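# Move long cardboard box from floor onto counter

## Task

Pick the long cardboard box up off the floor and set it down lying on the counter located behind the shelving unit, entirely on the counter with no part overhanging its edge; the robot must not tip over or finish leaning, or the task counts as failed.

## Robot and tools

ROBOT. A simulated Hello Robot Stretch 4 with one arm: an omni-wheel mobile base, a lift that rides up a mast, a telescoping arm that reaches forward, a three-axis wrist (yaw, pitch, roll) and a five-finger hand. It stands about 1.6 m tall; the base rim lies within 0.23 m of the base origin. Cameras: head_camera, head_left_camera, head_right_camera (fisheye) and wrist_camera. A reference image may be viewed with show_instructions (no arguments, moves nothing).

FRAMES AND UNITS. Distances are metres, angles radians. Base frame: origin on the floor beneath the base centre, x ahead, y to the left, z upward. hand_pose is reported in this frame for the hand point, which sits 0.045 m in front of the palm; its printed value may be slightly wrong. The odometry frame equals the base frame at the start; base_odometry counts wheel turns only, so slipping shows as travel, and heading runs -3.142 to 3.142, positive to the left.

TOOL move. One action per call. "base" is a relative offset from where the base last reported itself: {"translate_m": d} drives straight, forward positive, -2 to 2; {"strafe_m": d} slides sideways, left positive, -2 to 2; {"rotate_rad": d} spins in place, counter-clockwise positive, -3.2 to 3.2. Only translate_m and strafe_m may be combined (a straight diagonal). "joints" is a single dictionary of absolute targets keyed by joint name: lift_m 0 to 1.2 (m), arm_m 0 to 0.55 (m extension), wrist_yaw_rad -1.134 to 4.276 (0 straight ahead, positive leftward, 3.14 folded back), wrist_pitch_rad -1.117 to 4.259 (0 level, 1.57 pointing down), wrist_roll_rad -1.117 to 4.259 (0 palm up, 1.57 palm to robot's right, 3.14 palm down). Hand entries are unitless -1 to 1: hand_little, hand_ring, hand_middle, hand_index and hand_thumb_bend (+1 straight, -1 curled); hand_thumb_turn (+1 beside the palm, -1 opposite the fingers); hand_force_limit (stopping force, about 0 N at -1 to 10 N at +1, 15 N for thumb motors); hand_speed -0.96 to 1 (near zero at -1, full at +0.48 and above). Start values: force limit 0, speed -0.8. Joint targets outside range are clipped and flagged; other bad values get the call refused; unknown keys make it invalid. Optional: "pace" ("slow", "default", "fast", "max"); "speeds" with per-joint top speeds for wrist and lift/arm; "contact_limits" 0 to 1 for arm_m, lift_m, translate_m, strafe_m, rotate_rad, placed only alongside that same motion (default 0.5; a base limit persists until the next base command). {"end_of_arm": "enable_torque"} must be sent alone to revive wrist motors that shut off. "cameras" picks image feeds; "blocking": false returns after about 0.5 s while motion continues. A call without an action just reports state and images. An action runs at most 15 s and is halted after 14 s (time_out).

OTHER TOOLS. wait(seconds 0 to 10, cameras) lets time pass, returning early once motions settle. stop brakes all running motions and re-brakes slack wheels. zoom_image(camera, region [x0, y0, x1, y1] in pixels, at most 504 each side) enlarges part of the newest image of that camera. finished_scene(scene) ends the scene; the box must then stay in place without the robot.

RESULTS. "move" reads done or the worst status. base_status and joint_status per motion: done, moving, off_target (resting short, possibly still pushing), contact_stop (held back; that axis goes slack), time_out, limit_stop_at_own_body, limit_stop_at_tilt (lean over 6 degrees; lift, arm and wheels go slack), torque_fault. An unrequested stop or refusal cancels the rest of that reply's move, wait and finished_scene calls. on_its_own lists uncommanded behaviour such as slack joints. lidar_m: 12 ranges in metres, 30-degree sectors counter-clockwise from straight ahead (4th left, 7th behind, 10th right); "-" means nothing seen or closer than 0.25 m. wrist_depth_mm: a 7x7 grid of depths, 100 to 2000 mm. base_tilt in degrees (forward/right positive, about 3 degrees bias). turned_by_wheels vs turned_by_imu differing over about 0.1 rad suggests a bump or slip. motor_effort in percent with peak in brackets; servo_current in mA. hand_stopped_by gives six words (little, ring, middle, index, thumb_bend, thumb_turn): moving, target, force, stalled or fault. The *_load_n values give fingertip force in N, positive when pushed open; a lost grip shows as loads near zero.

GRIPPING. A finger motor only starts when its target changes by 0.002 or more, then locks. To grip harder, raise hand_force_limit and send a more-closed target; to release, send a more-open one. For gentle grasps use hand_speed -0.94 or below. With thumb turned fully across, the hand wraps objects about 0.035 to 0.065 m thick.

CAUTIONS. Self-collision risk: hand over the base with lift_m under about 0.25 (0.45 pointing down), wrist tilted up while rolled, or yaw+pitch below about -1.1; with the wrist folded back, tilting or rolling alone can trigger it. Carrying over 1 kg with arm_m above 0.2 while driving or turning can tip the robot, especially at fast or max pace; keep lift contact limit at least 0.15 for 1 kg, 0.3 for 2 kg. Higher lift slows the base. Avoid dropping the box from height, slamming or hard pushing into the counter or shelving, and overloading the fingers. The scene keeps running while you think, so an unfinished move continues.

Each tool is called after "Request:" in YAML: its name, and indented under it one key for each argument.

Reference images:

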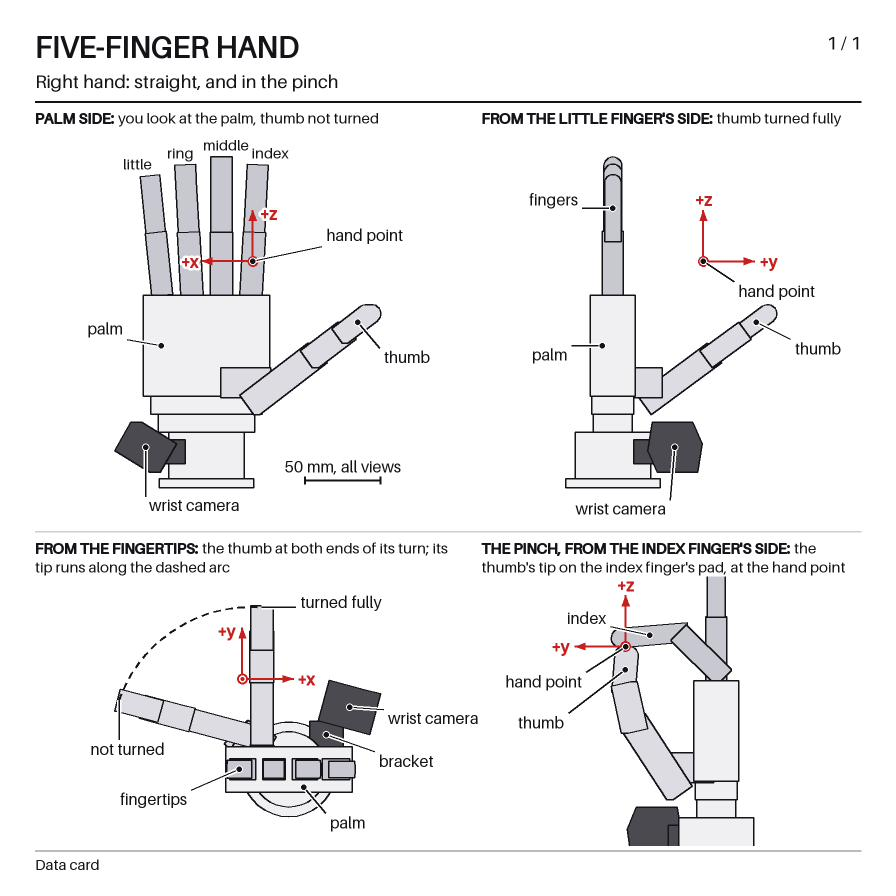

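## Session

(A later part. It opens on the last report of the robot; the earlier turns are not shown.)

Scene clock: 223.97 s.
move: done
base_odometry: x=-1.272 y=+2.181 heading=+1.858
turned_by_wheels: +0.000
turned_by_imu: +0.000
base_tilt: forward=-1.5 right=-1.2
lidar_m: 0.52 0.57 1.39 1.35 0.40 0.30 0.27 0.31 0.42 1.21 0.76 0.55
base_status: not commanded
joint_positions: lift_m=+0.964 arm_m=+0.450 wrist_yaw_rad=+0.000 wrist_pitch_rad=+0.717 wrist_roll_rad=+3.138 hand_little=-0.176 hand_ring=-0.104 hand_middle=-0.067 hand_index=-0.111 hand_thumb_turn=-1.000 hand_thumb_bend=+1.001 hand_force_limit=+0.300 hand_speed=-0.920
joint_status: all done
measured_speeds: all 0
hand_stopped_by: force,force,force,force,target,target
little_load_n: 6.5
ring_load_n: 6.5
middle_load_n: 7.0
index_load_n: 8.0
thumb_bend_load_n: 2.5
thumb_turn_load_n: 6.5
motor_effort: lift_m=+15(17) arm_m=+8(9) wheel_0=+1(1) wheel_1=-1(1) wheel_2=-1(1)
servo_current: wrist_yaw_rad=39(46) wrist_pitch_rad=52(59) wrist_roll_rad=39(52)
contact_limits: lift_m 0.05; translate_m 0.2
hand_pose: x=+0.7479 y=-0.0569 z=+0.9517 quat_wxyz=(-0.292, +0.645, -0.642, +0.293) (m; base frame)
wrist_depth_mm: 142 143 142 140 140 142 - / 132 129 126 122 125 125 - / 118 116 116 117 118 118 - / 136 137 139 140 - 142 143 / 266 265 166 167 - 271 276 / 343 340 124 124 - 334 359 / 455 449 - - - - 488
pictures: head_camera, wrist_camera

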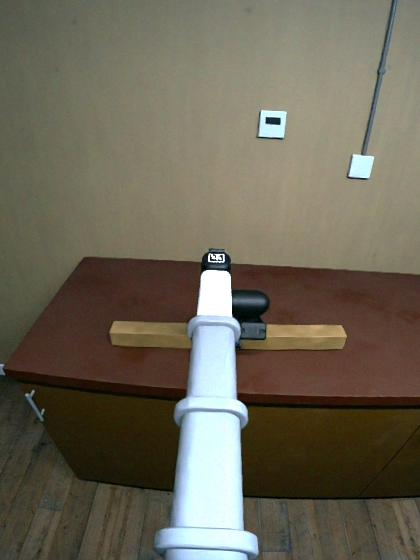

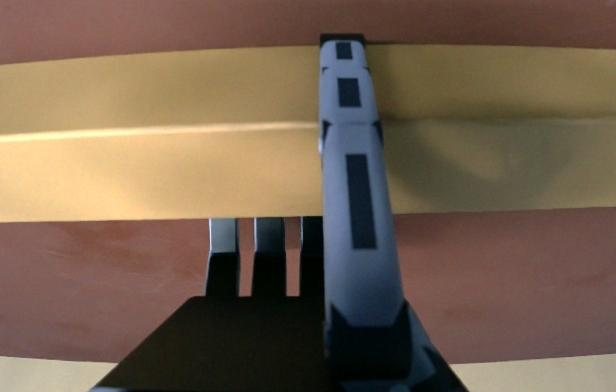

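Request:
move:
  joints: {"lift_m": 0.961}
  pace: "slow"
  contact_limits: {"lift_m": 0.0}

Request:
move:
  joints: {"hand_speed": -0.8, "hand_index": 0.1, "hand_middle": 0.1, "hand_ring": 0.1, "hand_little": 0.1}
  cameras: ["wrist_camera"]

Scene clock: 225.37 s.
move: done
base_odometry: x=-1.272 y=+2.181 heading=+1.858
turned_by_wheels: +0.000
turned_by_imu: +0.000
base_tilt: forward=-1.6 right=-1.1
lidar_m: 0.53 0.56 1.40 1.35 0.41 0.29 0.26 0.30 0.45 1.17 0.76 0.56
base_status: not commanded
joint_positions: lift_m=+0.961 arm_m=+0.450 wrist_yaw_rad=+0.000 wrist_pitch_rad=+0.717 wrist_roll_rad=+3.138 hand_little=-0.176 hand_ring=-0.104 hand_middle=-0.067 hand_index=-0.111 hand_thumb_turn=-1.000 hand_thumb_bend=+1.001 hand_force_limit=+0.300 hand_speed=-0.920
joint_status: all done
measured_speeds: all 0
hand_stopped_by: force,force,force,force,target,target
little_load_n: 6.0
ring_load_n: 6.0
middle_load_n: 7.0
index_load_n: 7.5
thumb_bend_load_n: 2.5
thumb_turn_load_n: 5.5
motor_effort: lift_m=+14(16) arm_m=+9(9) wheel_0=+1(1) wheel_1=-1(1) wheel_2=-1(1)
servo_current: wrist_yaw_rad=59(59) wrist_pitch_rad=39(52) wrist_roll_rad=39(52)
contact_limits: lift_m 0; translate_m 0.2
hand_pose: x=+0.7479 y=-0.0568 z=+0.9487 quat_wxyz=(-0.292, +0.645, -0.642, +0.293) (m; base frame)
wrist_depth_mm: 139 141 141 140 140 140 - / 132 129 126 122 125 125 - / 118 116 116 117 118 118 - / 137 138 144 140 - 141 142 / 260 260 166 167 - 268 271 / 338 334 124 124 - 349 357 / 449 442 - - - - 484
pictures: none

Scene clock: 226.33 s.
move: done
base_odometry: x=-1.272 y=+2.181 heading=+1.858
turned_by_wheels: +0.000
turned_by_imu: +0.000
base_tilt: forward=-1.4 right=-1.0
lidar_m: 0.52 0.56 1.38 1.35 0.40 0.30 0.26 0.29 0.44 1.20 0.77 0.55
base_status: not commanded
joint_positions: lift_m=+0.961 arm_m=+0.450 wrist_yaw_rad=+0.000 wrist_pitch_rad=+0.717 wrist_roll_rad=+3.138 hand_little=+0.100 hand_ring=+0.100 hand_middle=+0.100 hand_index=+0.100 hand_thumb_turn=-1.000 hand_thumb_bend=+1.000 hand_force_limit=+0.300 hand_speed=-0.800
joint_status: all done
measured_speeds: all 0
hand_stopped_by: target,target,target,target,target,target
little_load_n: 0.0
ring_load_n: 0.0
middle_load_n: 0.0
index_load_n: 0.0
thumb_bend_load_n: 0.0
thumb_turn_load_n: 0.0
motor_effort: lift_m=+15(15) arm_m=+8(9) wheel_0=+1(1) wheel_1=-1(1) wheel_2=-1(1)
servo_current: wrist_yaw_rad=46(59) wrist_pitch_rad=39(52) wrist_roll_rad=33(46)
contact_limits: lift_m 0; translate_m 0.2
hand_pose: x=+0.7479 y=-0.0568 z=+0.9487 quat_wxyz=(-0.292, +0.645, -0.642, +0.293) (m; base frame)
wrist_depth_mm: 139 140 142 140 140 140 - / 135 132 130 124 129 129 - / 120 119 118 119 119 119 - / 138 138 135 139 - 142 142 / 259 259 239 170 - 266 270 / 338 332 124 125 - 345 353 / 449 436 - - - - 477
pictures: wrist_camera

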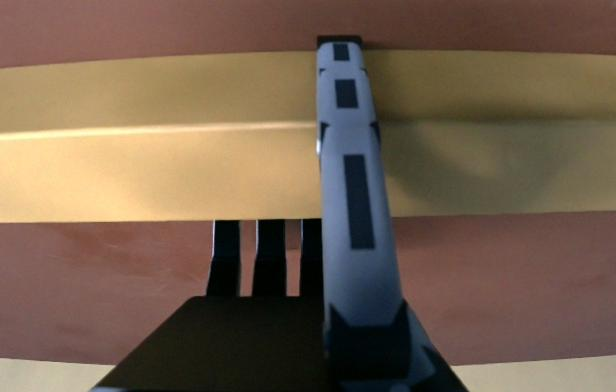

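Request:
move:
  joints: {"hand_index": 1.0, "hand_middle": 1.0, "hand_ring": 1.0, "hand_little": 1.0}

Request:
move:
  joints: {"arm_m": 0.437}
  pace: "slow"

Request:
move:
  joints: {"lift_m": 1.08}
  pace: "slow"
  cameras: ["wrist_camera", "head_camera"]

Scene clock: 229.77 s.
move: done
base_odometry: x=-1.272 y=+2.181 heading=+1.858
turned_by_wheels: +0.000
turned_by_imu: +0.001
base_tilt: forward=-1.3 right=-0.8
lidar_m: 0.54 0.56 1.39 1.35 0.40 0.28 0.27 0.31 0.42 1.24 0.76 0.56
base_status: not commanded
joint_positions: lift_m=+0.961 arm_m=+0.450 wrist_yaw_rad=+0.000 wrist_pitch_rad=+0.717 wrist_roll_rad=+3.138 hand_little=+1.000 hand_ring=+1.000 hand_middle=+1.000 hand_index=+1.000 hand_thumb_turn=-1.000 hand_thumb_bend=+1.000 hand_force_limit=+0.300 hand_speed=-0.800
joint_status: all done
measured_speeds: all 0
hand_stopped_by: target,target,target,target,target,target
little_load_n: 0.0
ring_load_n: 0.0
middle_load_n: 0.0
index_load_n: 0.0
thumb_bend_load_n: 0.0
thumb_turn_load_n: 0.0
motor_effort: lift_m=+15(15) arm_m=+8(9) wheel_0=+1(1) wheel_1=-1(1) wheel_2=-1(1)
servo_current: wrist_yaw_rad=46(59) wrist_pitch_rad=26(59) wrist_roll_rad=39(59)
contact_limits: lift_m 0; translate_m 0.2
hand_pose: x=+0.7479 y=-0.0568 z=+0.9487 quat_wxyz=(-0.292, +0.645, -0.642, +0.293) (m; base frame)
wrist_depth_mm: 139 140 142 140 140 140 - / 135 132 130 124 129 129 - / 120 118 118 119 119 119 - / 138 138 139 140 - 141 142 / 259 259 260 251 - 267 271 / 336 332 124 125 - 347 353 / 449 436 - - - - 477
pictures: none

Scene clock: 230.77 s.
move: done
base_odometry: x=-1.272 y=+2.181 heading=+1.858
turned_by_wheels: +0.000
turned_by_imu: +0.000
base_tilt: forward=-1.4 right=-1.0
lidar_m: 0.52 0.56 1.40 1.33 0.41 0.29 0.28 0.29 0.44 1.21 0.75 0.57
base_status: not commanded
joint_positions: lift_m=+0.961 arm_m=+0.437 wrist_yaw_rad=+0.000 wrist_pitch_rad=+0.717 wrist_roll_rad=+3.138 hand_little=+1.000 hand_ring=+1.000 hand_middle=+1.000 hand_index=+1.000 hand_thumb_turn=-1.000 hand_thumb_bend=+1.000 hand_force_limit=+0.300 hand_speed=-0.800
joint_status: all done
measured_speeds: all 0
hand_stopped_by: target,target,target,target,target,target
little_load_n: -0.5
ring_load_n: 0.0
middle_load_n: 0.0
index_load_n: 0.0
thumb_bend_load_n: 0.0
thumb_turn_load_n: 0.0
motor_effort: lift_m=+15(15) arm_m=-9(12) wheel_0=+1(1) wheel_1=-1(1) wheel_2=-1(1)
servo_current: wrist_yaw_rad=33(52) wrist_pitch_rad=46(65) wrist_roll_rad=39(52)
contact_limits: lift_m 0; translate_m 0.2
hand_pose: x=+0.7355 y=-0.0568 z=+0.9487 quat_wxyz=(-0.292, +0.645, -0.642, +0.293) (m; base frame)
wrist_depth_mm: 139 140 142 140 140 140 - / 151 150 150 147 151 151 150 / 131 131 129 128 131 127 - / 138 138 139 140 - 141 142 / 259 259 260 251 - 267 270 / 336 332 124 124 - 345 353 / 449 436 - - - - 477
pictures: none

Scene clock: 232.60 s.
move: done
base_odometry: x=-1.272 y=+2.181 heading=+1.858
turned_by_wheels: +0.000
turned_by_imu: +0.000
base_tilt: forward=-1.6 right=-1.0
lidar_m: 0.52 0.58 1.40 1.32 0.42 0.28 0.27 0.28 0.42 1.20 0.77 0.55
base_status: not commanded
joint_positions: lift_m=+1.080 arm_m=+0.437 wrist_yaw_rad=+0.000 wrist_pitch_rad=+0.717 wrist_roll_rad=+3.138 hand_little=+1.000 hand_ring=+1.000 hand_middle=+1.000 hand_index=+1.000 hand_thumb_turn=-1.000 hand_thumb_bend=+1.000 hand_force_limit=+0.300 hand_speed=-0.800
joint_status: all done
measured_speeds: all 0
hand_stopped_by: target,target,target,target,target,target
little_load_n: 0.0
ring_load_n: 0.0
middle_load_n: 0.0
index_load_n: 0.0
thumb_bend_load_n: 0.0
thumb_turn_load_n: 0.0
motor_effort: lift_m=+25(28) arm_m=-8(9) wheel_0=+1(1) wheel_1=-1(1) wheel_2=-1(1)
servo_current: wrist_yaw_rad=46(59) wrist_pitch_rad=46(59) wrist_roll_rad=39(59)
contact_limits: translate_m 0.2
hand_pose: x=+0.7355 y=-0.0568 z=+1.0669 quat_wxyz=(-0.292, +0.645, -0.642, +0.293) (m; base frame)
wrist_depth_mm: 206 208 210 207 208 212 211 / 229 232 235 229 230 236 298 / 329 330 334 336 - 336 336 / 389 389 392 394 - 399 402 / 473 477 477 459 - 488 496 / 603 603 124 124 - 609 609 / 564 569 - - - - 559
pictures: head_camera, wrist_camera

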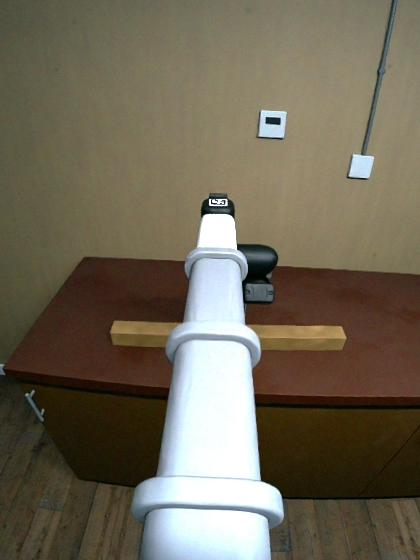

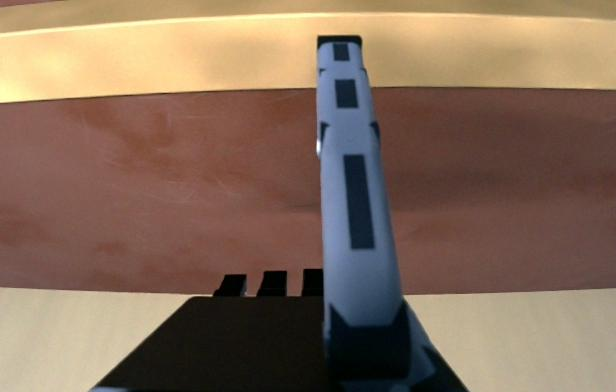

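Request:
move:
  joints: {"arm_m": 0.1}
  cameras: ["head_camera"]

Request:
finished_scene:
  scene: 1

Scene clock: 235.53 s.
move: done
base_odometry: x=-1.272 y=+2.181 heading=+1.858
turned_by_wheels: +0.000
turned_by_imu: +0.000
base_tilt: forward=-1.4 right=-1.0
lidar_m: 0.52 0.56 1.38 1.35 0.40 0.29 0.27 0.30 0.42 1.22 0.75 0.57
base_status: not commanded
joint_positions: lift_m=+1.080 arm_m=+0.100 wrist_yaw_rad=+0.000 wrist_pitch_rad=+0.717 wrist_roll_rad=+3.138 hand_little=+1.000 hand_ring=+1.000 hand_middle=+1.000 hand_index=+1.000 hand_thumb_turn=-1.000 hand_thumb_bend=+1.000 hand_force_limit=+0.300 hand_speed=-0.800
joint_status: all done
measured_speeds: all 0
hand_stopped_by: target,target,target,target,target,target
little_load_n: 0.0
ring_load_n: 0.0
middle_load_n: 0.0
index_load_n: 0.0
thumb_bend_load_n: 0.0
thumb_turn_load_n: 0.0
motor_effort: lift_m=+25(25) arm_m=-8(12) wheel_0=+1(1) wheel_1=-1(1) wheel_2=-1(1)
servo_current: wrist_yaw_rad=26(52) wrist_pitch_rad=20(65) wrist_roll_rad=33(59)
contact_limits: translate_m 0.2
hand_pose: x=+0.3985 y=-0.0568 z=+1.0669 quat_wxyz=(-0.292, +0.645, -0.642, +0.293) (m; base frame)
wrist_depth_mm: 634 668 661 668 691 707 715 / 535 535 539 525 564 569 580 / 449 452 452 459 - 477 484 / 397 397 397 394 - 399 404 / 488 473 473 459 - 462 466 / 634 627 124 124 - 627 634 / 854 878 - - - - 842
pictures: head_camera

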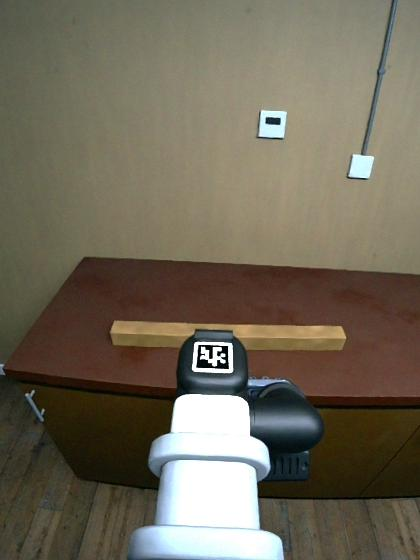

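The scene is finished: the task was done.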